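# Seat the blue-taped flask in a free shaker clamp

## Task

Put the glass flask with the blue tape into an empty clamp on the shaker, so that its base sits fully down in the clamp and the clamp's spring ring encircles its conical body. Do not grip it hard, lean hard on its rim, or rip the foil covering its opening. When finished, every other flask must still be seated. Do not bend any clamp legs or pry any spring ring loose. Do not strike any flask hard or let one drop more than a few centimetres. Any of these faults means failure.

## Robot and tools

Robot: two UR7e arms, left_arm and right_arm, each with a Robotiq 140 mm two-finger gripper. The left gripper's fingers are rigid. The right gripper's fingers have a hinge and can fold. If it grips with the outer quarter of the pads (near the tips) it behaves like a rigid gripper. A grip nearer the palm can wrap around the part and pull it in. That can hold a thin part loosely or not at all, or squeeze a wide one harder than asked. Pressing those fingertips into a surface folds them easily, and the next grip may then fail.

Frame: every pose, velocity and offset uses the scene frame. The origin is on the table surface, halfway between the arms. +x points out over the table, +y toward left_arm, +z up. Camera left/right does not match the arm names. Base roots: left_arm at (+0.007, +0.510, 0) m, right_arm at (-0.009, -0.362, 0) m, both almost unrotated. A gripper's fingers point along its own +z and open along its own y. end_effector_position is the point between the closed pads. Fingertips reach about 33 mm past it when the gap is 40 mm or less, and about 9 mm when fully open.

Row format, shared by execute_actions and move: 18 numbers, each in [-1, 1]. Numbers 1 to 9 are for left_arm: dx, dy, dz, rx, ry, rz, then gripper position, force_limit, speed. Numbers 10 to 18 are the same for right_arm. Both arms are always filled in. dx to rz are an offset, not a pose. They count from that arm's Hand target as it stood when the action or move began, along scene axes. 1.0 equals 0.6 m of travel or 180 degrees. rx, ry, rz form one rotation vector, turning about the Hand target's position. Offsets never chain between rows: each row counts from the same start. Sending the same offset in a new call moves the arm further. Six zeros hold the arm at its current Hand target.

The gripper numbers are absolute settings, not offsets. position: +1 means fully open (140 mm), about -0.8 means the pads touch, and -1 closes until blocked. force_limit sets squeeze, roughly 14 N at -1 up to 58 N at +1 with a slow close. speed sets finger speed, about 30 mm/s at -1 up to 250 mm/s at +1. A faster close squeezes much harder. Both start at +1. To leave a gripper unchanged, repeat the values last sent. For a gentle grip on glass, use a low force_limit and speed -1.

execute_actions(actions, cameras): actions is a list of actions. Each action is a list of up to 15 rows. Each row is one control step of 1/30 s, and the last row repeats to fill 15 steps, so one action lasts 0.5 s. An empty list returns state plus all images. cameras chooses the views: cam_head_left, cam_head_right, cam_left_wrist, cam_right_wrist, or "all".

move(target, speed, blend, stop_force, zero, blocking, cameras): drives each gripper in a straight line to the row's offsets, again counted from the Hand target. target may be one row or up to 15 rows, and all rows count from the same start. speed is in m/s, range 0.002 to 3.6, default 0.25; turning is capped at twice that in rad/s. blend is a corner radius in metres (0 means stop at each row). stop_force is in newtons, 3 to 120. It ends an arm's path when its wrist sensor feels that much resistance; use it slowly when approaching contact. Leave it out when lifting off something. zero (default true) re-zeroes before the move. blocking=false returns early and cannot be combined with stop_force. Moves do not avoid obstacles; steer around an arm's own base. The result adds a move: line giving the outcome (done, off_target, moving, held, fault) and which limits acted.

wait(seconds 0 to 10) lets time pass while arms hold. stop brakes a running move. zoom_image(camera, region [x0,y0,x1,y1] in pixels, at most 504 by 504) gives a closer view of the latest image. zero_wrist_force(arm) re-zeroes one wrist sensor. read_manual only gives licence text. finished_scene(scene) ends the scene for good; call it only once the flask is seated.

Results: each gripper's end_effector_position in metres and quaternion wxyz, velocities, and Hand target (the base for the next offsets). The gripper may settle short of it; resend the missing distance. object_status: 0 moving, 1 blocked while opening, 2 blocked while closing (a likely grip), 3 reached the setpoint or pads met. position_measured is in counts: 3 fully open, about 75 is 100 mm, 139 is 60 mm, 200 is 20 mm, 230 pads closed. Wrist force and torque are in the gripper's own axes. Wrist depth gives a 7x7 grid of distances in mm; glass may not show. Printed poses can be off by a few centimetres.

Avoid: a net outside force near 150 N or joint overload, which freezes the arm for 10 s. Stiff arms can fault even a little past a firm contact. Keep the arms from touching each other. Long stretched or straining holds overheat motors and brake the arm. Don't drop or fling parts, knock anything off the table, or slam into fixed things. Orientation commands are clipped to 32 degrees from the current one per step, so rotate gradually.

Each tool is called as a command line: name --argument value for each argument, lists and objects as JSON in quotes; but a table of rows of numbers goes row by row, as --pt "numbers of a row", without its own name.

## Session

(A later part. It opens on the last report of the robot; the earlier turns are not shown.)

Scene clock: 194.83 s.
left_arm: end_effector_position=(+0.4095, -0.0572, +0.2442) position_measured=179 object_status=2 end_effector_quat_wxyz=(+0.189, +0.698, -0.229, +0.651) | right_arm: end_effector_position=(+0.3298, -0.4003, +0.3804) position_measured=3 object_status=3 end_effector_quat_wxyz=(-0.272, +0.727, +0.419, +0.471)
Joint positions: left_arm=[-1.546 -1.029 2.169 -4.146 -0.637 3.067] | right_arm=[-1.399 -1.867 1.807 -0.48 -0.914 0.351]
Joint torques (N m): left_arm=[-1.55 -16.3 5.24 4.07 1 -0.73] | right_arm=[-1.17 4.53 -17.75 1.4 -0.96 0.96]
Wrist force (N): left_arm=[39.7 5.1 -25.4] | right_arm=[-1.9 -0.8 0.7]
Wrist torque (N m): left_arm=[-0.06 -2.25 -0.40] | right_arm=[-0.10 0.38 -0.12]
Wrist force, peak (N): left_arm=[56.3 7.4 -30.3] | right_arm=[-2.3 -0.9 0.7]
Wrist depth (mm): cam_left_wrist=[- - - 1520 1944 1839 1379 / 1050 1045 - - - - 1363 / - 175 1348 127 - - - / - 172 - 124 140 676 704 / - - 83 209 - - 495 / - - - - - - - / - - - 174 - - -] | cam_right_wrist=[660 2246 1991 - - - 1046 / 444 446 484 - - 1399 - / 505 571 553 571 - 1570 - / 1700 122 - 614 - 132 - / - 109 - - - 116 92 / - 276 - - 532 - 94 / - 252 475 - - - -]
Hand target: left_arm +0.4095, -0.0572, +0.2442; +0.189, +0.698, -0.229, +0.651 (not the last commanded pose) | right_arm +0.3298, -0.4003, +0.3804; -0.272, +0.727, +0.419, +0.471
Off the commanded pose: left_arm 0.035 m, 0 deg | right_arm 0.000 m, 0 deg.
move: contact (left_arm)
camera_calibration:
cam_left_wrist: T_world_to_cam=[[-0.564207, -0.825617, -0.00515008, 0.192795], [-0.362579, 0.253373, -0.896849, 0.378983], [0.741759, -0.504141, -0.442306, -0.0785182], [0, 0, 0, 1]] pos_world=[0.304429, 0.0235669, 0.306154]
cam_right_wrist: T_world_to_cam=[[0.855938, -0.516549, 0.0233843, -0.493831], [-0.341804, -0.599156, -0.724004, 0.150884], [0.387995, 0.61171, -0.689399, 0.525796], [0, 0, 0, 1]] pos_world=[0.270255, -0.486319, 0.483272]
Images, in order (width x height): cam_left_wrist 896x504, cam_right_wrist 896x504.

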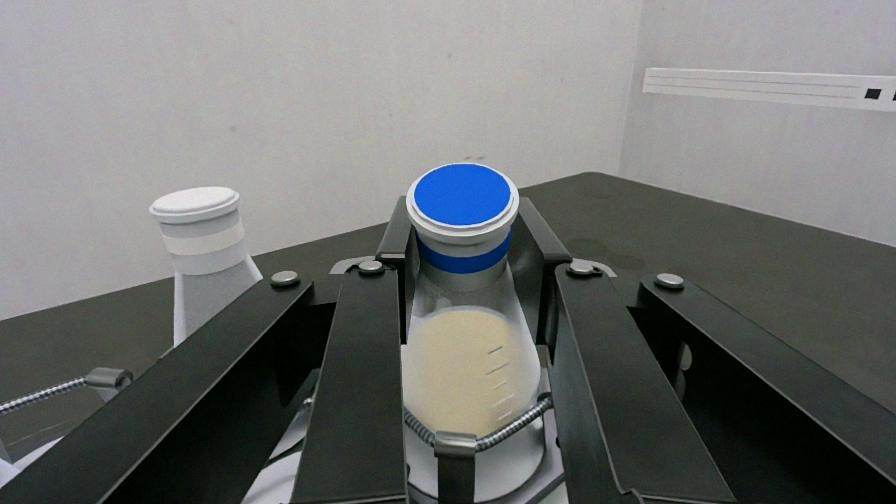

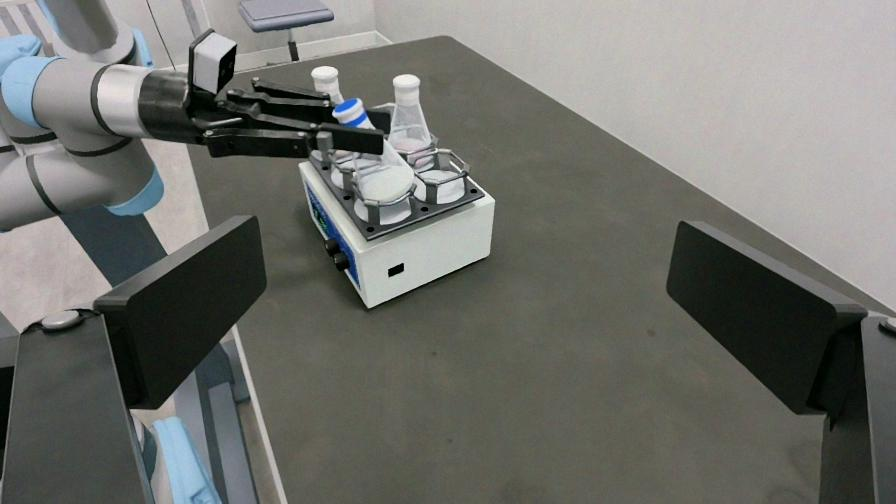

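move --target '[-0.0082,0.0057,0,0,0,0,-1,-1,-1,0,0,0,0,0,0,1,1,1]' --speed 0.01

move --target '[0,0,-0.06,0,0,0,-1,-1,-1,0,0,0,0,0,0,1,1,1]' --speed 0.01 --stop_force 45 --zero false --cameras '["cam_right_wrist","cam_left_wrist"]'

zoom_image --camera "cam_right_wrist" --region '[330, 80, 430, 230]'

zoom_image --camera "cam_left_wrist" --region '[300, 150, 620, 504]'

Scene clock: 197.10 s.
left_arm: end_effector_position=(+0.4045, -0.0538, +0.2441) position_measured=179 object_status=2 end_effector_quat_wxyz=(+0.189, +0.698, -0.229, +0.651) | right_arm: end_effector_position=(+0.3298, -0.4003, +0.3804) position_measured=3 object_status=3 end_effector_quat_wxyz=(-0.272, +0.727, +0.419, +0.471)
Joint positions: left_arm=[-1.558 -1.036 2.184 -4.152 -0.624 3.064] | right_arm=[-1.399 -1.867 1.807 -0.48 -0.914 0.351]
Joint torques (N m): left_arm=[1.08 -36.44 -15.47 -3.85 0.7 -1.15] | right_arm=[-0.66 4.38 -17.32 1.37 -1.23 1.08]
Wrist force (N): left_arm=[2.1 4.5 3.3] | right_arm=[-1.9 -1.1 0.8]
Wrist torque (N m): left_arm=[-0.02 -1.42 -0.30] | right_arm=[-0.17 0.40 -0.13]
Wrist force, peak (N): left_arm=[40.0 5.2 -25.1] | right_arm=[-2.2 -1.1 1.0]
Wrist depth (mm): cam_left_wrist=[- - - 1520 1811 1783 1318 / 930 - - 1340 - 1636 1501 / - 1054 1248 121 - - 1379 / - 177 1268 120 638 730 - / - - 83 - - - 518 / - - - - - - - / - - - 176 - - -] | cam_right_wrist=[692 1928 2814 - - - - / 445 447 484 976 - 1218 1123 / 504 576 528 539 - - - / 1787 122 590 621 - 133 1128 / - 109 591 - - 123 92 / - 287 - 521 493 - 94 / - 253 - - 472 - -]
Hand target: left_arm +0.4046, -0.0538, +0.2442; +0.189, +0.698, -0.229, +0.651 | right_arm +0.3298, -0.4003, +0.3804; -0.272, +0.727, +0.419, +0.471
Off the commanded pose: left_arm 0.000 m, 0 deg | right_arm 0.000 m, 0 deg.
move: done

Scene clock: 198.60 s.
left_arm: end_effector_position=(+0.4046, -0.0538, +0.2375) position_measured=179 object_status=2 end_effector_quat_wxyz=(+0.189, +0.698, -0.229, +0.651) | right_arm: end_effector_position=(+0.3298, -0.4003, +0.3804) position_measured=3 object_status=3 end_effector_quat_wxyz=(-0.272, +0.727, +0.419, +0.471)
Joint positions: left_arm=[-1.558 -1.018 2.184 -4.17 -0.625 3.064] | right_arm=[-1.399 -1.867 1.807 -0.48 -0.914 0.351]
Joint torques (N m): left_arm=[18.7 -19.55 1.62 5.32 0.07 0.16] | right_arm=[-1.81 4.06 -17.79 1.3 -1.21 0.83]
Wrist force (N): left_arm=[42.5 4.4 -33.4] | right_arm=[-1.9 -0.7 0.9]
Wrist torque (N m): left_arm=[-0.12 -2.35 -0.40] | right_arm=[-0.07 0.40 -0.13]
Wrist force, peak (N): left_arm=[54.6 3.7 -42.1] | right_arm=[-2.3 -1.2 1.0]
Wrist depth (mm): cam_left_wrist=[898 1068 1163 - 1670 - - / 960 - 1124 1296 - 1571 1387 / - 172 - 123 - - - / 1045 185 102 116 591 - 627 / - - 83 207 - 524 - / - - - - - - - / - - - 178 - - -] | cam_right_wrist=[676 2605 4081 - - - - / 448 458 479 - 1724 1368 - / 506 569 560 562 884 - 1160 / 1632 122 564 586 - 133 - / - 109 - - - 116 92 / - 539 - - - - 94 / - 250 - - - - -]
Hand target: left_arm +0.4046, -0.0538, +0.2376; +0.189, +0.698, -0.229, +0.651 (not the last commanded pose) | right_arm +0.3298, -0.4003, +0.3804; -0.272, +0.727, +0.419, +0.471
Off the commanded pose: left_arm 0.029 m, 0 deg | right_arm 0.000 m, 0 deg.
move: contact (left_arm)
camera_calibration:
cam_left_wrist: T_world_to_cam=[[-0.564242, -0.825595, -0.00485525, 0.192669], [-0.362548, 0.253054, -0.896952, 0.370418], [0.741748, -0.504338, -0.442101, -0.0760681], [0, 0, 0, 1]] pos_world=[0.299429, 0.0269665, 0.299553]
cam_right_wrist: T_world_to_cam=[[0.855938, -0.516549, 0.0233843, -0.493831], [-0.341804, -0.599156, -0.724004, 0.150884], [0.387995, 0.61171, -0.689399, 0.525796], [0, 0, 0, 1]] pos_world=[0.270255, -0.486319, 0.483272]
Images, in order (width x height): cam_left_wrist 896x504, cam_right_wrist 896x504.

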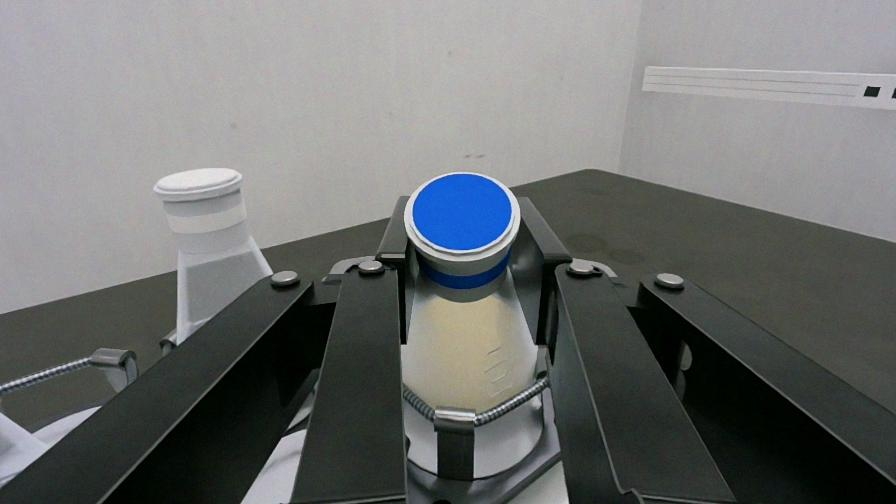

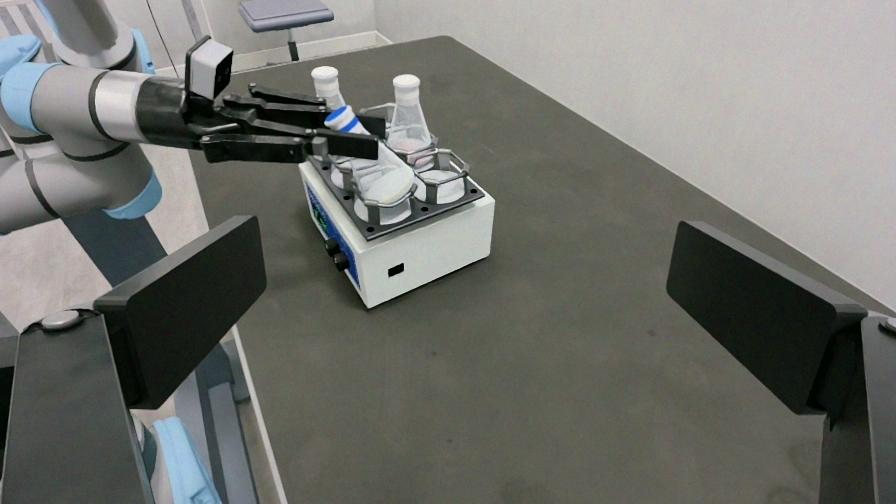

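Scaled by 3.360 from the camera's 896x504 image, which has a finer 1280x720 frame.

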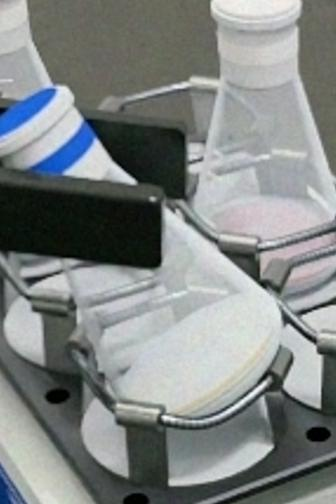

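Scaled by 1.424 from the camera's 896x504 image, which has a finer 1280x720 frame.

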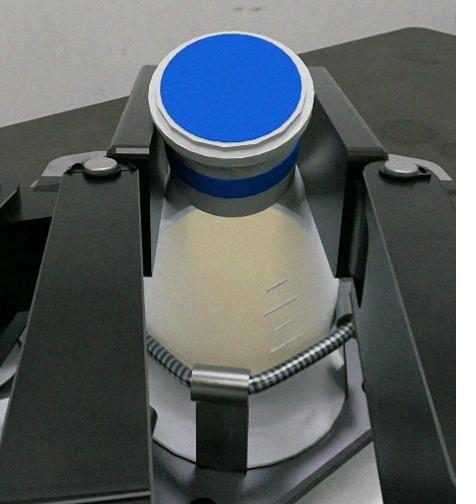

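move --pt "0 0 0.007 0 0 0 -1 -1 -1 0 0 0 0 0 0 1 1 1" --pt "0 0 0.007 0.032 0.0456 0 -1 -1 -1 0 0 0 0 0 0 1 1 1" --speed 0.05 --cameras '["cam_right_wrist","cam_left_wrist"]'

zoom_image --camera "cam_right_wrist" --region '[330, 80, 430, 230]'

zoom_image --camera "cam_left_wrist" --region '[300, 150, 620, 504]'

Scene clock: 205.00 s.
left_arm: end_effector_position=(+0.4047, -0.0537, +0.2418) position_measured=179 object_status=2 end_effector_quat_wxyz=(+0.170, +0.752, -0.247, +0.587) | right_arm: end_effector_position=(+0.3298, -0.4003, +0.3804) position_measured=3 object_status=3 end_effector_quat_wxyz=(-0.272, +0.727, +0.419, +0.471)
Joint positions: left_arm=[-1.539 -1.212 2.218 -3.735 -0.681 2.85] | right_arm=[-1.399 -1.867 1.807 -0.48 -0.914 0.351]
Joint torques (N m): left_arm=[-4.44 -26.72 -12.2 -0.22 4.56 1.59] | right_arm=[-0.25 4.36 -18.32 1.32 -1.22 1.09]
Wrist force (N): left_arm=[12.5 13.6 11.9] | right_arm=[-1.7 -1.0 0.9]
Wrist torque (N m): left_arm=[0.07 -0.53 -0.88] | right_arm=[-0.15 0.33 -0.13]
Wrist force, peak (N): left_arm=[42.1 4.3 -33.3] | right_arm=[-2.3 -1.1 1.0]
Wrist depth (mm): cam_left_wrist=[- - - - 2156 - 1262 / 980 - 1255 - - 1757 1455 / - 163 - 710 - 737 - / 577 - - 115 140 - 552 / 483 - 83 - - - - / - - - 184 - - - / - - - - - - -] | cam_right_wrist=[414 427 2424 - 2007 1183 - / 484 437 474 - - - - / 772 2473 532 576 859 - 1243 / 1737 117 554 548 - 133 - / - 109 - - - 116 92 / - 276 - - - - 94 / - 247 - 467 - - -]
Hand target: left_arm +0.4046, -0.0538, +0.2418; +0.170, +0.752, -0.247, +0.587 | right_arm +0.3298, -0.4003, +0.3804; -0.272, +0.727, +0.419, +0.471
Off the commanded pose: left_arm 0.000 m, 0 deg | right_arm 0.000 m, 0 deg.
move: done
camera_calibration:
cam_left_wrist: T_world_to_cam=[[-0.565017, -0.825052, -0.00680156, 0.193671], [-0.48492, 0.338733, -0.806295, 0.406341], [0.667539, -0.452272, -0.591474, -0.00530481], [0, 0, 0, 1]] pos_world=[0.310012, 0.0197487, 0.32581]
cam_right_wrist: T_world_to_cam=[[0.855938, -0.516549, 0.0233843, -0.493831], [-0.341804, -0.599156, -0.724004, 0.150884], [0.387995, 0.61171, -0.689399, 0.525796], [0, 0, 0, 1]] pos_world=[0.270255, -0.486319, 0.483272]
Images, in order (width x height): cam_left_wrist 896x504, cam_right_wrist 896x504.

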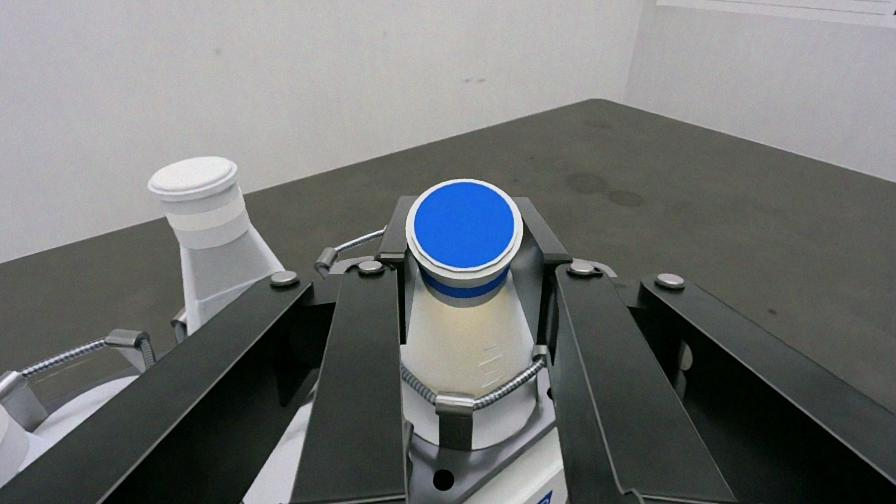

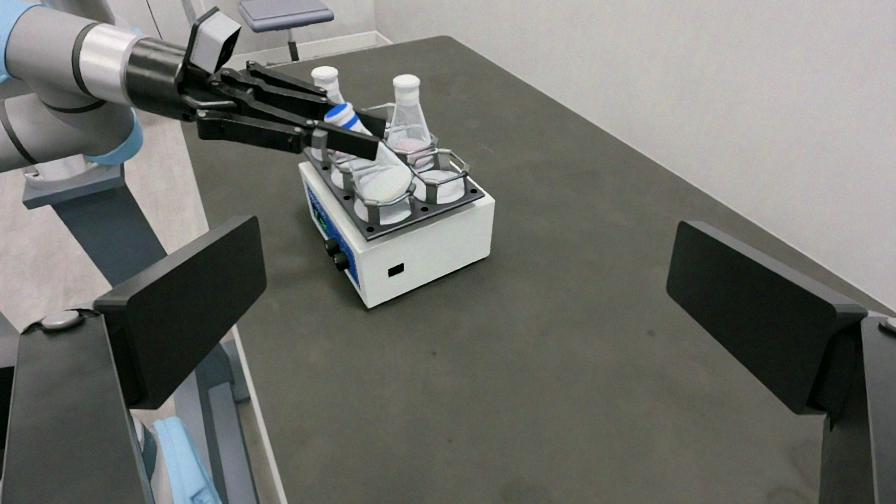

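Scaled by 3.360 from the camera's 896x504 image, which has a finer 1280x720 frame.

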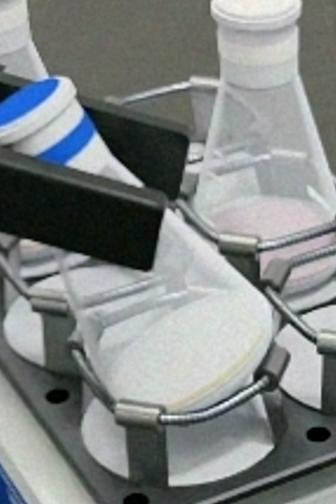

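Scaled by 1.424 from the camera's 896x504 image, which has a finer 1280x720 frame.

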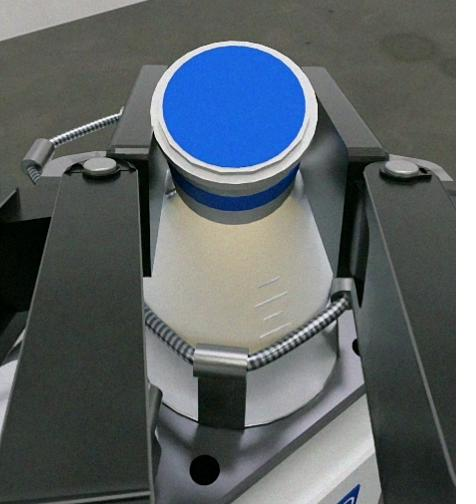

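move --target '[0.0082,-0.0057,0,0.016,0.0228,0,-1,-1,-1,0,0,0,0,0,0,1,1,1]' --speed 0.04

move --target '[0,0,-0.03,0,0,0,-1,-1,-1,0,0,0,0,0,0,1,1,1]' --speed 0.01 --stop_force 15 --cameras '["cam_right_wrist","cam_left_wrist"]'

zoom_image --camera "cam_right_wrist" --region '[330, 80, 430, 230]'

zoom_image --camera "cam_left_wrist" --region '[300, 150, 620, 504]'

Scene clock: 208.23 s.
left_arm: end_effector_position=(+0.4096, -0.0572, +0.2419) position_measured=179 object_status=2 end_effector_quat_wxyz=(+0.160, +0.776, -0.255, +0.554) | right_arm: end_effector_position=(+0.3298, -0.4003, +0.3804) position_measured=3 object_status=3 end_effector_quat_wxyz=(-0.272, +0.727, +0.419, +0.471)
Joint positions: left_arm=[-1.512 -1.282 2.193 -3.528 -0.736 2.774] | right_arm=[-1.399 -1.867 1.807 -0.48 -0.914 0.351]
Joint torques (N m): left_arm=[-0.44 2.29 9.39 6.53 1.55 2.02] | right_arm=[0.92 5.4 -17.72 1.37 -1.25 1.21]
Wrist force (N): left_arm=[43.8 13.3 -30.4] | right_arm=[-2.0 -1.1 0.8]
Wrist torque (N m): left_arm=[0.24 -1.60 -0.50] | right_arm=[-0.16 0.42 -0.13]
Wrist force, peak (N): left_arm=[45.5 11.1 -42.4] | right_arm=[-2.4 -0.8 1.1]
Wrist depth (mm): cam_left_wrist=[- - 1098 - 1412 1694 - / - 1073 1310 785 737 - - / - 166 - 623 639 - - / 519 173 102 115 119 - - / 444 - 83 - - - 408 / - - - 200 - - - / - - - - - - -] | cam_right_wrist=[401 417 2524 - 2111 - - / 487 423 453 - - - 1218 / 777 - 567 568 - 1166 - / 1787 122 - 589 - 133 - / - 109 - - - 116 92 / - 1144 510 - - - 94 / - 251 - - - - -]
Hand target: left_arm +0.4095, -0.0572, +0.2418; +0.160, +0.776, -0.256, +0.554 | right_arm +0.3298, -0.4003, +0.3804; -0.272, +0.727, +0.419, +0.471
Off the commanded pose: left_arm 0.000 m, 0 deg | right_arm 0.000 m, 0 deg.
move: done

Scene clock: 209.50 s.
left_arm: end_effector_position=(+0.4095, -0.0573, +0.2402) position_measured=179 object_status=2 end_effector_quat_wxyz=(+0.162, +0.776, -0.254, +0.555) | right_arm: end_effector_position=(+0.3298, -0.4003, +0.3804) position_measured=3 object_status=3 end_effector_quat_wxyz=(-0.272, +0.727, +0.419, +0.471)
Joint positions: left_arm=[-1.512 -1.275 2.195 -3.544 -0.736 2.774] | right_arm=[-1.399 -1.867 1.807 -0.48 -0.914 0.351]
Joint torques (N m): left_arm=[2.92 -3.73 -3.31 10.25 -1.17 0.69] | right_arm=[0.81 3.51 -18.54 1.28 -1.21 1.29]
Wrist force (N): left_arm=[46.0 8.6 -48.2] | right_arm=[-1.9 -0.9 0.7]
Wrist torque (N m): left_arm=[0.39 -2.06 -0.44] | right_arm=[-0.13 0.39 -0.12]
Wrist force, peak (N): left_arm=[51.9 8.3 -57.2] | right_arm=[-2.2 -1.0 1.1]
Wrist depth (mm): cam_left_wrist=[- - - 1530 1882 - - / 916 964 - 1473 765 888 1571 / - 159 - 621 618 - - / - - 102 114 140 - 554 / - - 83 203 - - - / - - - 197 - - - / - - - - - - -] | cam_right_wrist=[403 417 2267 - - - - / 479 428 454 - - - 1118 / 798 2206 550 564 - - - / 1841 122 - - - 133 1123 / - 109 - - - 116 92 / - 1275 - - - - 94 / - 250 - - - 475 -]
Hand target: left_arm +0.4096, -0.0573, +0.2400; +0.162, +0.776, -0.254, +0.554 (not the last commanded pose) | right_arm +0.3298, -0.4003, +0.3804; -0.272, +0.727, +0.419, +0.471
Off the commanded pose: left_arm 0.016 m, 0 deg | right_arm 0.000 m, 0 deg.
move: contact (left_arm)
camera_calibration:
cam_left_wrist: T_world_to_cam=[[-0.565617, -0.824663, -0.00274173, 0.192756], [-0.54036, 0.373128, -0.75418, 0.420874], [0.622967, -0.425096, -0.656662, 0.0243363], [0, 0, 0, 1]] pos_world=[0.321289, 0.0122641, 0.333924]
cam_right_wrist: T_world_to_cam=[[0.855938, -0.516549, 0.0233843, -0.493831], [-0.341804, -0.599156, -0.724004, 0.150884], [0.387995, 0.61171, -0.689399, 0.525796], [0, 0, 0, 1]] pos_world=[0.270255, -0.486319, 0.483272]
Images, in order (width x height): cam_left_wrist 896x504, cam_right_wrist 896x504.

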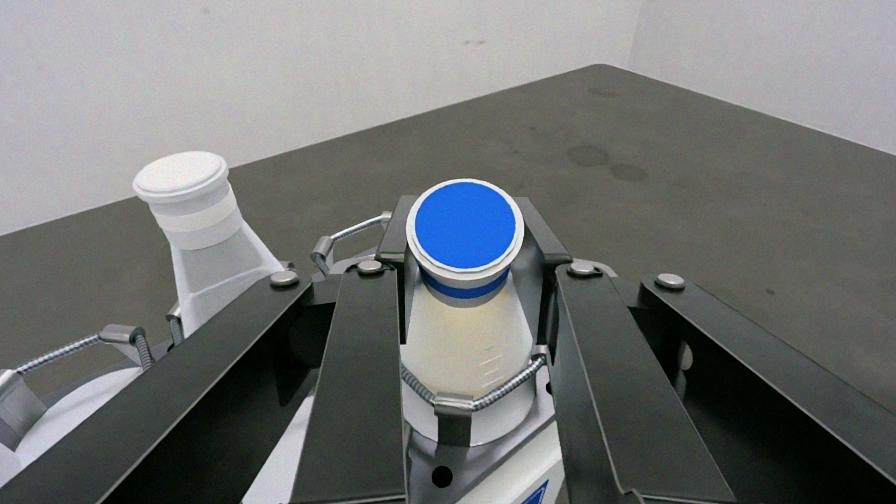

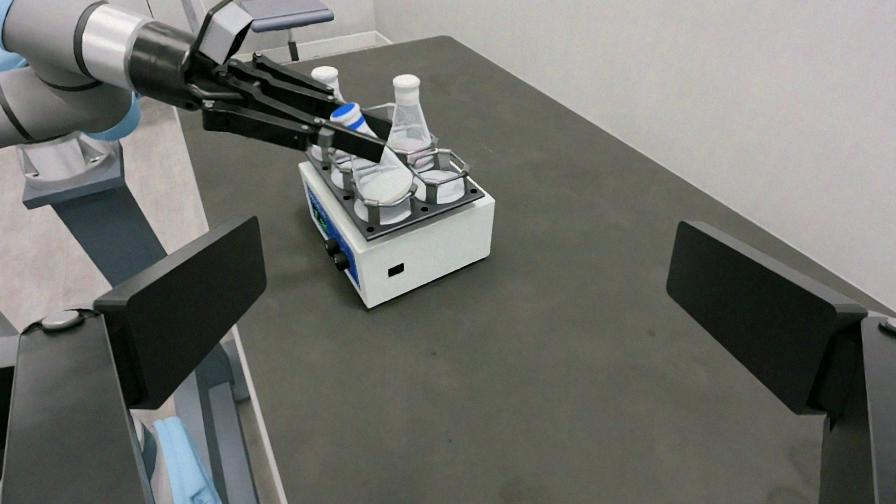

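Scaled by 3.360 from the camera's 896x504 image, which has a finer 1280x720 frame.

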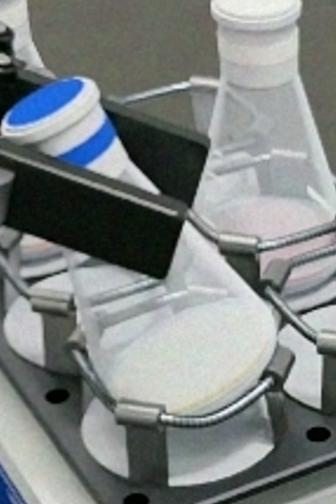

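Scaled by 1.424 from the camera's 896x504 image, which has a finer 1280x720 frame.

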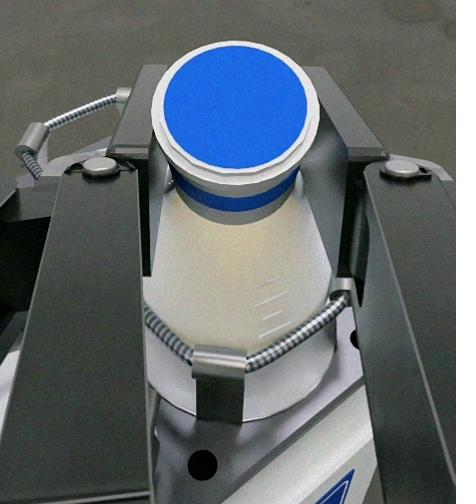

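zoom_image --camera "cam_right_wrist" --region '[345, 140, 425, 230]'

zoom_image --camera "cam_left_wrist" --region '[390, 320, 560, 460]'

Scaled by 5.600 from the camera's 896x504 image, which has a finer 1280x720 frame.

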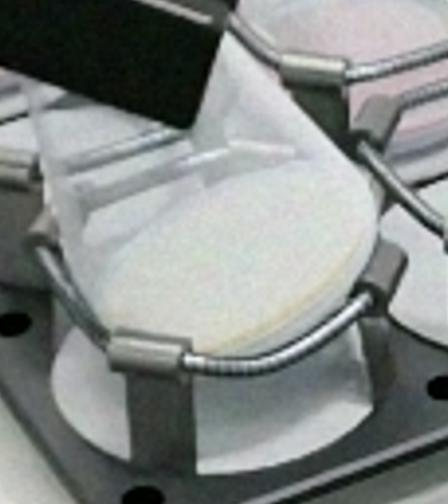

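Scaled by 2.965 from the camera's 896x504 image, which has a finer 1280x720 frame.

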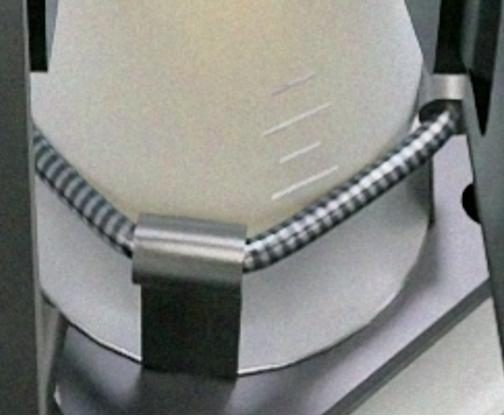

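move --pt "0 0 0.005 0 0 0 -1 -1 -1 0 0 0 0 0 0 1 1 1" --pt "-0.0096 0.0067 0.005 0 0 0 -1 -1 -1 0 0 0 0 0 0 1 1 1" --speed 0.03

move --target '[0,0,-0.06,0,0,0,-1,-1,-1,0,0,0,0,0,0,1,1,1]' --speed 0.01 --stop_force 25 --cameras '["cam_right_wrist","cam_left_wrist"]'

zoom_image --camera "cam_right_wrist" --region '[345, 120, 425, 230]'

zoom_image --camera "cam_left_wrist" --region '[390, 320, 560, 460]'

Scene clock: 213.87 s.
left_arm: end_effector_position=(+0.4037, -0.0532, +0.2431) position_measured=179 object_status=2 end_effector_quat_wxyz=(+0.162, +0.776, -0.254, +0.555) end_effector_velocity=(+0.001, -0.002, +0.000) end_effector_angular_velocity=(+0.001, +0.000, -0.002) | right_arm: end_effector_position=(+0.3298, -0.4003, +0.3804) position_measured=3 object_status=3 end_effector_quat_wxyz=(-0.272, +0.727, +0.419, +0.471)
Joint positions: left_arm=[-1.526 -1.295 2.211 -3.532 -0.724 2.764] | right_arm=[-1.399 -1.867 1.807 -0.48 -0.914 0.351]
Joint velocities: left_arm=[0.003 0.004 -0.005 0 -0.004 0.004] | right_arm=[within noise]
Joint torques (N m): left_arm=[12.57 -24.13 -18.16 -1.99 0.45 2.06] | right_arm=[0.43 4.63 -18.94 1.51 -1.08 1.15]
Wrist force (N): left_arm=[7.7 8.4 17.3] | right_arm=[-2.3 -0.9 0.6]
Wrist torque (N m): left_arm=[0.22 -0.44 -0.70] | right_arm=[-0.10 0.46 -0.13]
Wrist force, peak (N): left_arm=[45.9 8.8 -48.2] | right_arm=[-2.4 -1.1 0.7]
Wrist depth (mm): cam_left_wrist=[949 - - 1429 - - 1592 / 919 1064 - 791 829 844 - / - 167 - - 596 - - / - - 516 114 117 521 518 / - - 83 - - - - / - - - 196 - - - / - - - - - - -] | cam_right_wrist=[399 416 2751 2881 1560 - - / 491 431 469 - - - - / 795 2058 596 560 - - - / 1724 127 569 589 - 132 - / - 109 - - - 123 92 / - 1046 - - - - 94 / - 260 - - - - -]
Hand target: left_arm +0.4038, -0.0533, +0.2430; +0.162, +0.776, -0.254, +0.554 | right_arm +0.3298, -0.4003, +0.3804; -0.272, +0.727, +0.419, +0.471
Off the commanded pose: left_arm 0.000 m, 0 deg | right_arm 0.000 m, 0 deg.
move: done

Scene clock: 214.93 s.
left_arm: end_effector_position=(+0.4037, -0.0534, +0.2426) position_measured=179 object_status=2 end_effector_quat_wxyz=(+0.162, +0.776, -0.254, +0.555) | right_arm: end_effector_position=(+0.3298, -0.4003, +0.3804) position_measured=3 object_status=3 end_effector_quat_wxyz=(-0.272, +0.727, +0.419, +0.471)
Joint positions: left_arm=[-1.526 -1.293 2.211 -3.534 -0.724 2.764] | right_arm=[-1.399 -1.867 1.807 -0.48 -0.914 0.351]
Joint torques (N m): left_arm=[1.75 -19.43 -12 -0.43 0.2 1.17] | right_arm=[0.12 4.61 -19.26 1.54 -0.97 1.08]
Wrist force (N): left_arm=[21.4 9.4 6.0] | right_arm=[-2.0 -0.9 0.7]
Wrist torque (N m): left_arm=[0.37 -0.86 -0.51] | right_arm=[-0.11 0.39 -0.13]
Wrist force, peak (N): left_arm=[31.3 9.0 -4.3] | right_arm=[-2.1 -1.0 1.0]
Wrist depth (mm): cam_left_wrist=[- - 1275 1355 - - - / - - - - - 739 - / - 170 - - - 698 616 / - - 114 114 140 - - / 450 - 83 - - - - / - - - 191 - - - / - - - - - - -] | cam_right_wrist=[401 416 2950 - - - 1069 / 490 431 471 - - 1466 - / 790 2524 549 560 - - - / - 122 567 594 - 133 1230 / - 109 - - - 116 92 / - 277 530 - - 497 94 / - 253 - 484 - 477 -]
Hand target: left_arm +0.4037, -0.0534, +0.2426; +0.162, +0.776, -0.254, +0.555 (not the last commanded pose) | right_arm +0.3298, -0.4003, +0.3804; -0.272, +0.727, +0.419, +0.471
Off the commanded pose: left_arm 0.036 m, 0 deg | right_arm 0.000 m, 0 deg.
move: contact (left_arm)
camera_calibration:
cam_left_wrist: T_world_to_cam=[[-0.565565, -0.824699, -0.00279497, 0.1927], [-0.540383, 0.373142, -0.754156, 0.418094], [0.622994, -0.425014, -0.65669, 0.031183], [0, 0, 0, 1]] pos_world=[0.315489, 0.016164, 0.336324]
cam_right_wrist: T_world_to_cam=[[0.855938, -0.516549, 0.0233843, -0.493831], [-0.341804, -0.599156, -0.724004, 0.150884], [0.387995, 0.61171, -0.689399, 0.525796], [0, 0, 0, 1]] pos_world=[0.270255, -0.486319, 0.483272]
Images, in order (width x height): cam_left_wrist 896x504, cam_right_wrist 896x504.

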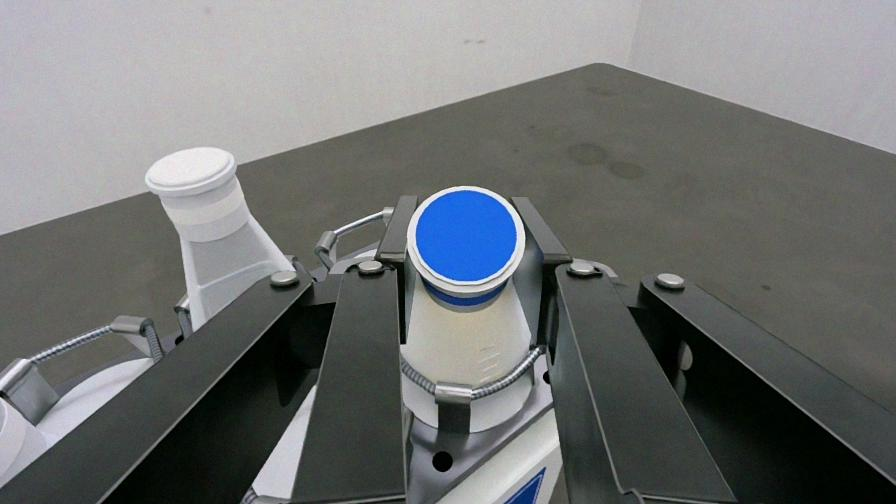

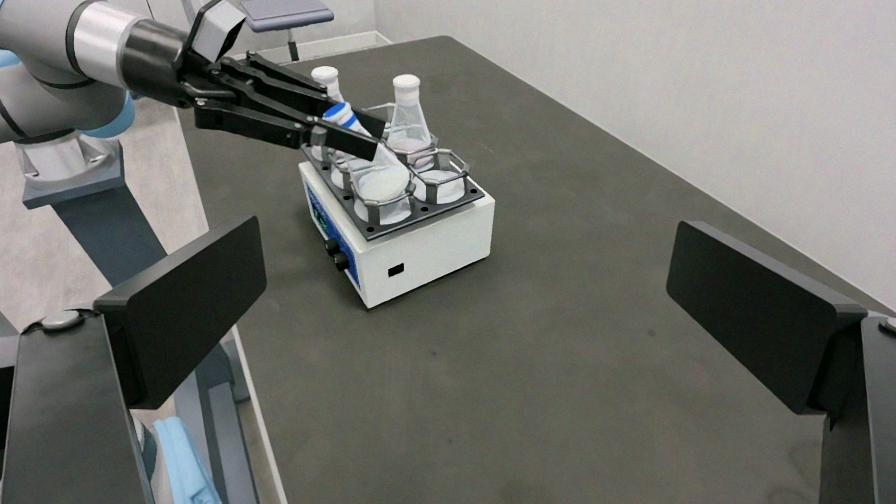

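Scaled by 4.582 from the camera's 896x504 image, which has a finer 1280x720 frame.

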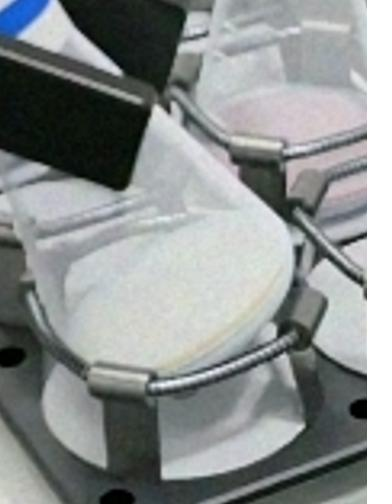

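Scaled by 2.965 from the camera's 896x504 image, which has a finer 1280x720 frame.

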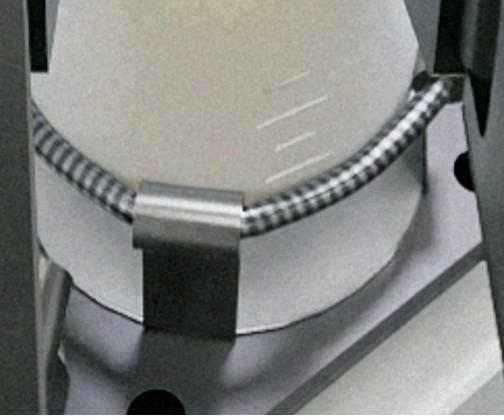

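move --target '[0.0109,-0.0077,0,0.016,0.0228,0,-1,-1,-1,0,0,0,0,0,0,1,1,1]' --speed 0.04 --cameras '["cam_right_wrist","cam_left_wrist"]'

zoom_image --camera "cam_right_wrist" --region '[345, 120, 425, 230]'

zoom_image --camera "cam_left_wrist" --region '[390, 320, 560, 460]'

Scene clock: 218.10 s.
left_arm: end_effector_position=(+0.4104, -0.0579, +0.2426) position_measured=179 object_status=2 end_effector_quat_wxyz=(+0.152, +0.799, -0.262, +0.520) | right_arm: end_effector_position=(+0.3298, -0.4003, +0.3804) position_measured=3 object_status=3 end_effector_quat_wxyz=(-0.272, +0.727, +0.419, +0.471)
Joint positions: left_arm=[-1.492 -1.346 2.165 -3.34 -0.79 2.708] | right_arm=[-1.399 -1.867 1.807 -0.48 -0.914 0.351]
Joint torques (N m): left_arm=[-4.75 -7.34 -0.3 1.87 3.61 1.71] | right_arm=[1.12 4.37 -19.09 1.34 -1.24 1.21]
Wrist force (N): left_arm=[21.9 13.8 -22.3] | right_arm=[-1.8 -0.8 0.9]
Wrist torque (N m): left_arm=[0.34 -1.85 -0.30] | right_arm=[-0.10 0.36 -0.12]
Wrist force, peak (N): left_arm=[24.7 10.6 -24.9] | right_arm=[-2.2 -1.3 0.9]
Wrist depth (mm): cam_left_wrist=[- - - - - - - / 984 - 734 706 627 - - / 1014 157 590 581 594 - - / - 469 113 113 120 474 454 / - - 83 203 - - - / - - - 198 - - - / - - - 193 - - -] | cam_right_wrist=[392 408 2661 - 1800 - - / 538 423 459 - - - - / 808 976 599 560 - 1345 - / 1724 122 551 580 - 133 - / - 109 - - - 116 92 / - 1218 - - - - 94 / - 262 - - 464 452 -]
Hand target: left_arm +0.4103, -0.0580, +0.2426; +0.151, +0.799, -0.262, +0.520 | right_arm +0.3298, -0.4003, +0.3804; -0.272, +0.727, +0.419, +0.471
Off the commanded pose: left_arm 0.000 m, 0 deg | right_arm 0.000 m, 0 deg.
move: done
camera_calibration:
cam_left_wrist: T_world_to_cam=[[-0.56568, -0.824617, -0.00354105, 0.192878], [-0.592339, 0.409319, -0.693969, 0.43222], [0.573708, -0.390467, -0.719996, 0.0628201], [0, 0, 0, 1]] pos_world=[0.329088, 0.00666401, 0.34586]
cam_right_wrist: T_world_to_cam=[[0.855938, -0.516549, 0.0233843, -0.493831], [-0.341804, -0.599156, -0.724004, 0.150884], [0.387995, 0.61171, -0.689399, 0.525796], [0, 0, 0, 1]] pos_world=[0.270255, -0.486319, 0.483272]
Images, in order (width x height): cam_left_wrist 896x504, cam_right_wrist 896x504.

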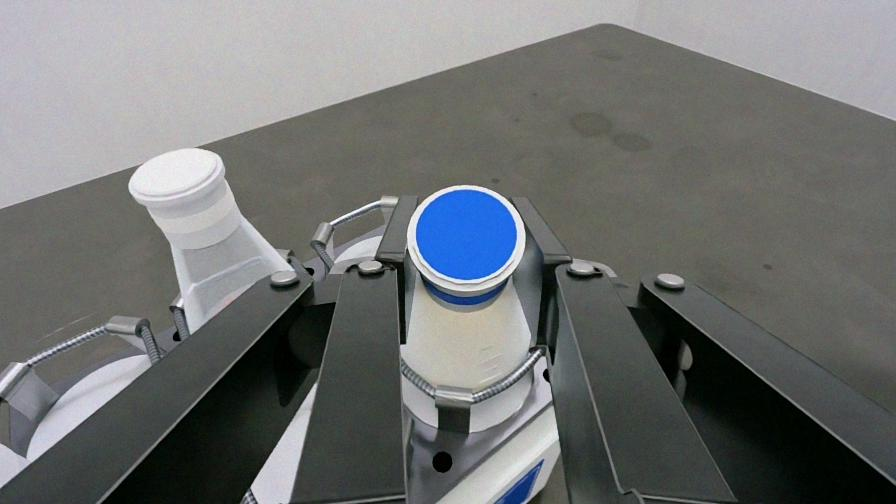

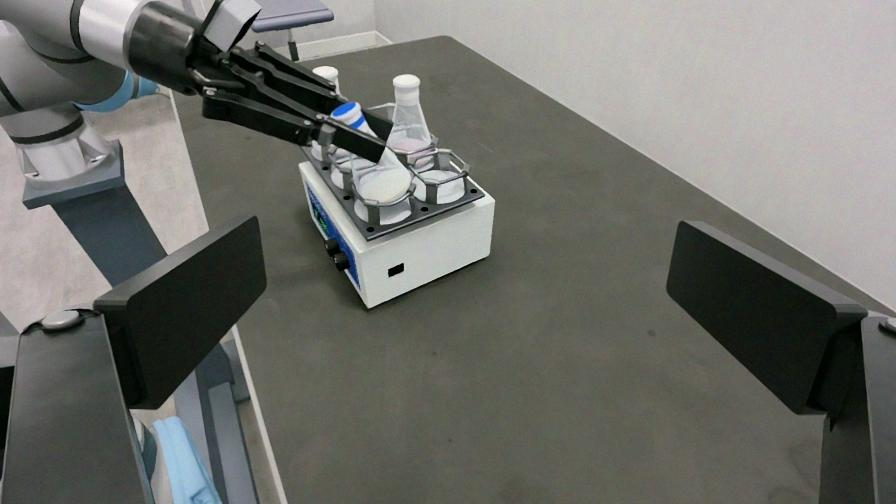

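Scaled by 4.582 from the camera's 896x504 image, which has a finer 1280x720 frame.

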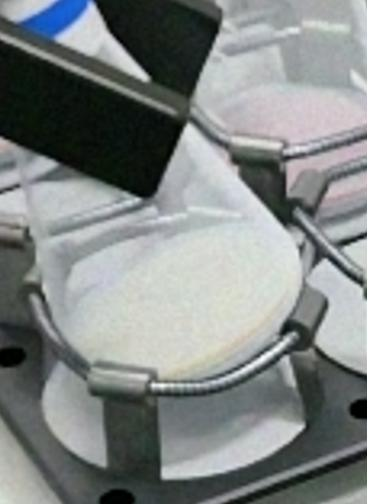

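Scaled by 2.965 from the camera's 896x504 image, which has a finer 1280x720 frame.

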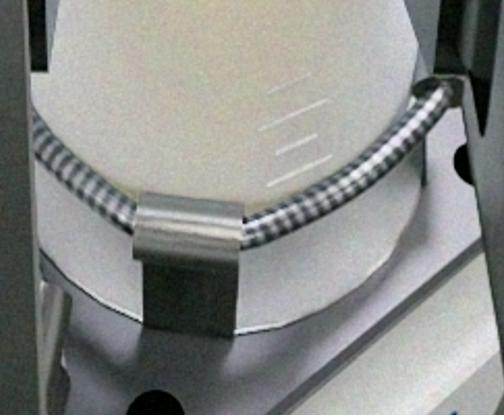

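move --target '[0,0,-0.06,0,0,0,-1,-1,-1,0,0,0,0,0,0,1,1,1]' --speed 0.01 --stop_force 22 --cameras '["cam_right_wrist","cam_left_wrist"]'

zoom_image --camera "cam_right_wrist" --region '[345, 120, 425, 230]'

zoom_image --camera "cam_left_wrist" --region '[390, 320, 560, 460]'

Scene clock: 220.17 s.
left_arm: end_effector_position=(+0.4102, -0.0580, +0.2413) position_measured=179 object_status=2 end_effector_quat_wxyz=(+0.152, +0.799, -0.262, +0.520) | right_arm: end_effector_position=(+0.3298, -0.4003, +0.3804) position_measured=3 object_status=3 end_effector_quat_wxyz=(-0.272, +0.727, +0.419, +0.471)
Joint positions: left_arm=[-1.492 -1.343 2.166 -3.344 -0.79 2.708] | right_arm=[-1.399 -1.867 1.807 -0.48 -0.914 0.351]
Joint torques (N m): left_arm=[0.65 -9.13 -7.21 7.64 -1.99 1.24] | right_arm=[-0.33 3.78 -18.22 1.61 -1.14 1.04]
Wrist force (N): left_arm=[33.2 8.9 -36.6] | right_arm=[-1.8 -0.8 0.9]
Wrist torque (N m): left_arm=[0.43 -1.64 -0.52] | right_arm=[-0.09 0.36 -0.13]
Wrist force, peak (N): left_arm=[41.9 8.1 -51.0] | right_arm=[-2.4 -0.9 0.9]
Wrist depth (mm): cam_left_wrist=[- 1114 - 1379 1492 1412 - / 1036 - - 652 - - 639 / - 156 550 563 - - - / 480 - 236 114 120 - - / 429 - 83 - - 404 - / - - - 196 - - 363 / - - - - - - -] | cam_right_wrist=[395 403 2577 - 1540 - - / 532 790 453 - 1883 - - / 813 2111 580 559 - - - / 1724 123 - - - 133 - / - 109 - - - 116 92 / - 1079 - - - - 94 / - 253 - - 463 - -]
Hand target: left_arm +0.4103, -0.0580, +0.2413; +0.152, +0.799, -0.262, +0.520 (not the last commanded pose) | right_arm +0.3298, -0.4003, +0.3804; -0.272, +0.727, +0.419, +0.471
Off the commanded pose: left_arm 0.035 m, 0 deg | right_arm 0.000 m, 0 deg.
move: contact (left_arm)
camera_calibration:
cam_left_wrist: T_world_to_cam=[[-0.565843, -0.824506, -0.00338816, 0.192818], [-0.592209, 0.409273, -0.694107, 0.431194], [0.573682, -0.390749, -0.719864, 0.0618336], [0, 0, 0, 1]] pos_world=[0.328988, 0.00666452, 0.34446]
cam_right_wrist: T_world_to_cam=[[0.855938, -0.516549, 0.0233843, -0.493831], [-0.341804, -0.599156, -0.724004, 0.150884], [0.387995, 0.61171, -0.689399, 0.525796], [0, 0, 0, 1]] pos_world=[0.270255, -0.486319, 0.483272]
Images, in order (width x height): cam_left_wrist 896x504, cam_right_wrist 896x504.

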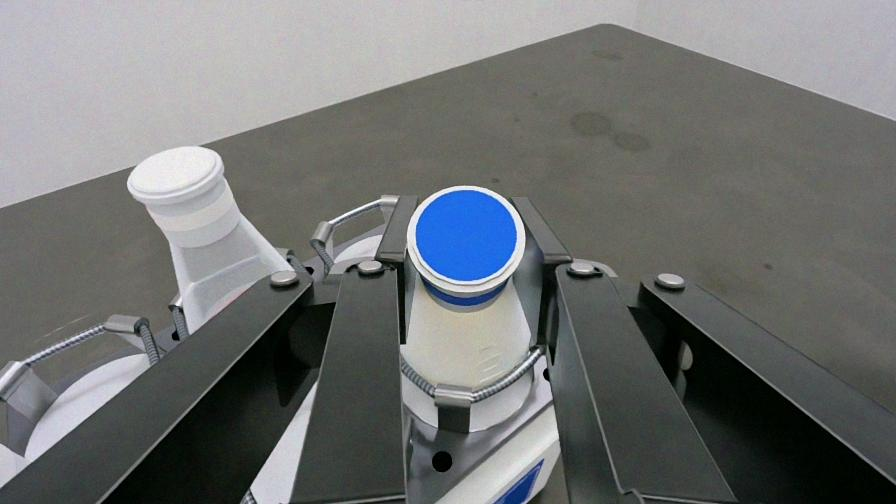

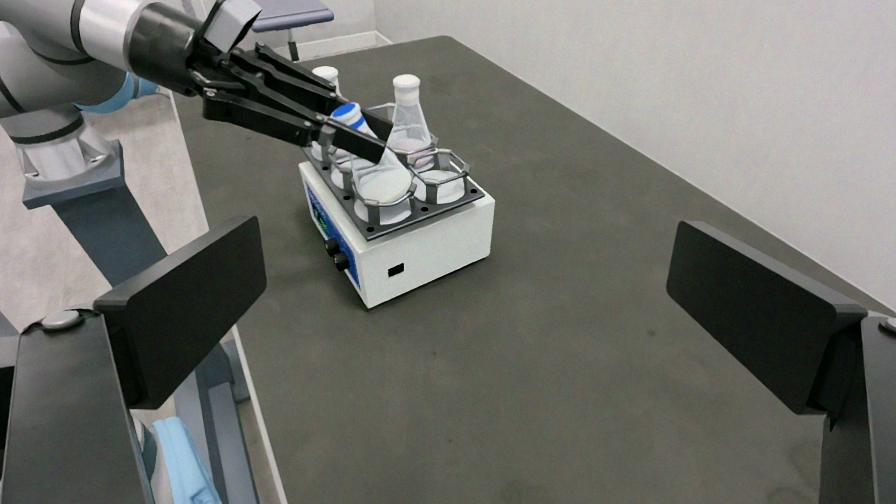

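Scaled by 4.582 from the camera's 896x504 image, which has a finer 1280x720 frame.

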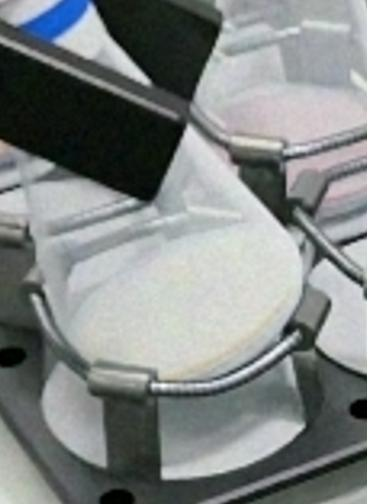

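Scaled by 2.965 from the camera's 896x504 image, which has a finer 1280x720 frame.

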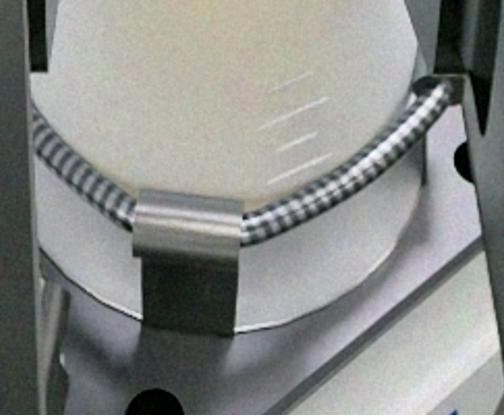

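move --pt "0 0 0.003 0 0 0 -1 -1 -1 0 0 0 0 0 0 1 1 1" --pt "0.0055 -0.0039 0.003 0.0255 0.0364 0 -1 -1 -1 0 0 0 0 0 0 1 1 1" --speed 0.04 --cameras '["cam_right_wrist","cam_left_wrist"]'

zoom_image --camera "cam_right_wrist" --region '[345, 120, 425, 230]'

zoom_image --camera "cam_left_wrist" --region '[390, 320, 560, 460]'

Scene clock: 225.33 s.
left_arm: end_effector_position=(+0.4137, -0.0603, +0.2432) position_measured=179 object_status=2 end_effector_quat_wxyz=(+0.134, +0.833, -0.273, +0.463) | right_arm: end_effector_position=(+0.3298, -0.4003, +0.3804) position_measured=3 object_status=3 end_effector_quat_wxyz=(-0.272, +0.727, +0.419, +0.471)
Joint positions: left_arm=[-1.449 -1.412 2.085 -3.053 -0.89 2.636] | right_arm=[-1.399 -1.867 1.807 -0.48 -0.914 0.351]
Joint torques (N m): left_arm=[-2.35 -4.49 1.03 3.54 3.62 1.88] | right_arm=[0.52 4.79 -18.69 1.37 -1 1.26]
Wrist force (N): left_arm=[22.9 16.4 -26.7] | right_arm=[-1.9 -0.8 0.7]
Wrist torque (N m): left_arm=[0.16 -1.50 -0.53] | right_arm=[-0.09 0.38 -0.13]
Wrist force, peak (N): left_arm=[26.8 8.8 -47.8] | right_arm=[-2.4 -1.1 0.9]
Wrist depth (mm): cam_left_wrist=[916 - 1135 678 - 734 - / 1027 - 580 599 - - 561 / - 156 509 278 - - - / - - 113 115 117 - - / - - 83 - - - - / - - - 205 - - - / - - - - - - -] | cam_right_wrist=[441 397 2332 - 2040 - 1003 / 749 777 452 - 1898 - - / 782 2075 567 541 - - 1289 / 1712 127 580 583 - 133 - / - 109 - - - 116 92 / - 1060 - - - - 94 / - 251 457 - - - -]
Hand target: left_arm +0.4136, -0.0604, +0.2431; +0.134, +0.833, -0.273, +0.463 | right_arm +0.3298, -0.4003, +0.3804; -0.272, +0.727, +0.419, +0.471
Off the commanded pose: left_arm 0.000 m, 0 deg | right_arm 0.000 m, 0 deg.
move: done
camera_calibration:
cam_left_wrist: T_world_to_cam=[[-0.566142, -0.824295, -0.00454992, 0.193292], [-0.665712, 0.460465, -0.587196, 0.443022], [0.486118, -0.329407, -0.809432, 0.122027], [0, 0, 0, 1]] pos_world=[0.345037, -0.00447008, 0.359793]
cam_right_wrist: T_world_to_cam=[[0.855938, -0.516549, 0.0233843, -0.493831], [-0.341804, -0.599156, -0.724004, 0.150884], [0.387995, 0.61171, -0.689399, 0.525796], [0, 0, 0, 1]] pos_world=[0.270255, -0.486319, 0.483272]
Images, in order (width x height): cam_left_wrist 896x504, cam_right_wrist 896x504.

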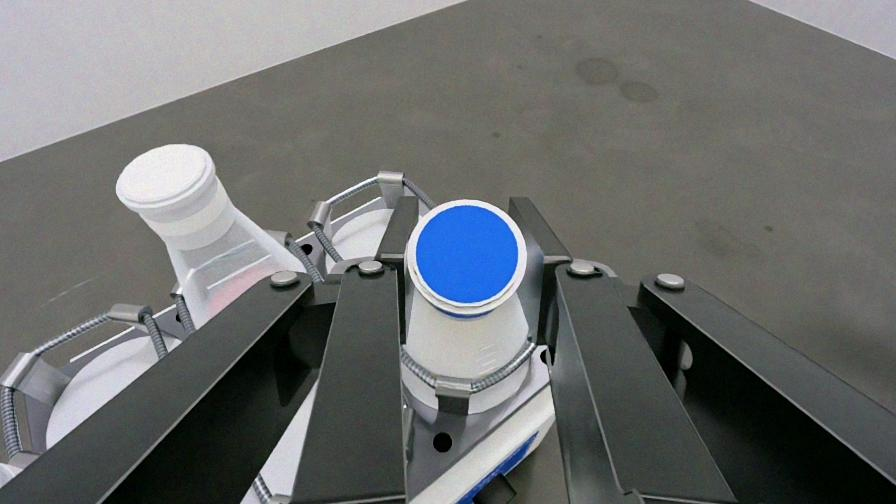

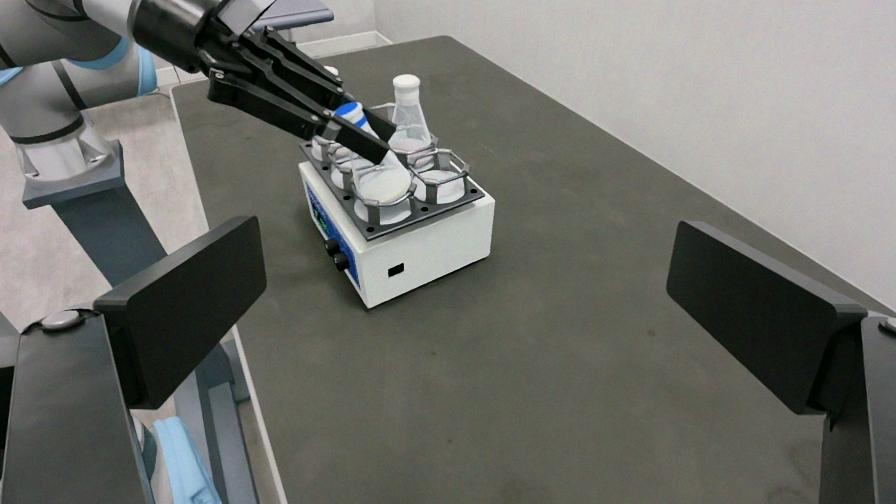

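Scaled by 4.582 from the camera's 896x504 image, which has a finer 1280x720 frame.

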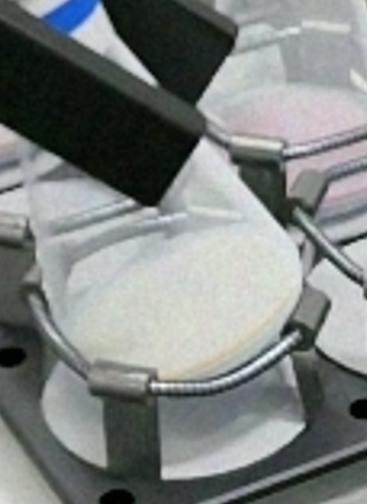

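Scaled by 2.965 from the camera's 896x504 image, which has a finer 1280x720 frame.

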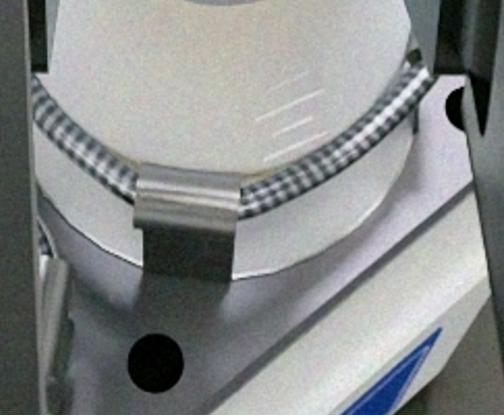

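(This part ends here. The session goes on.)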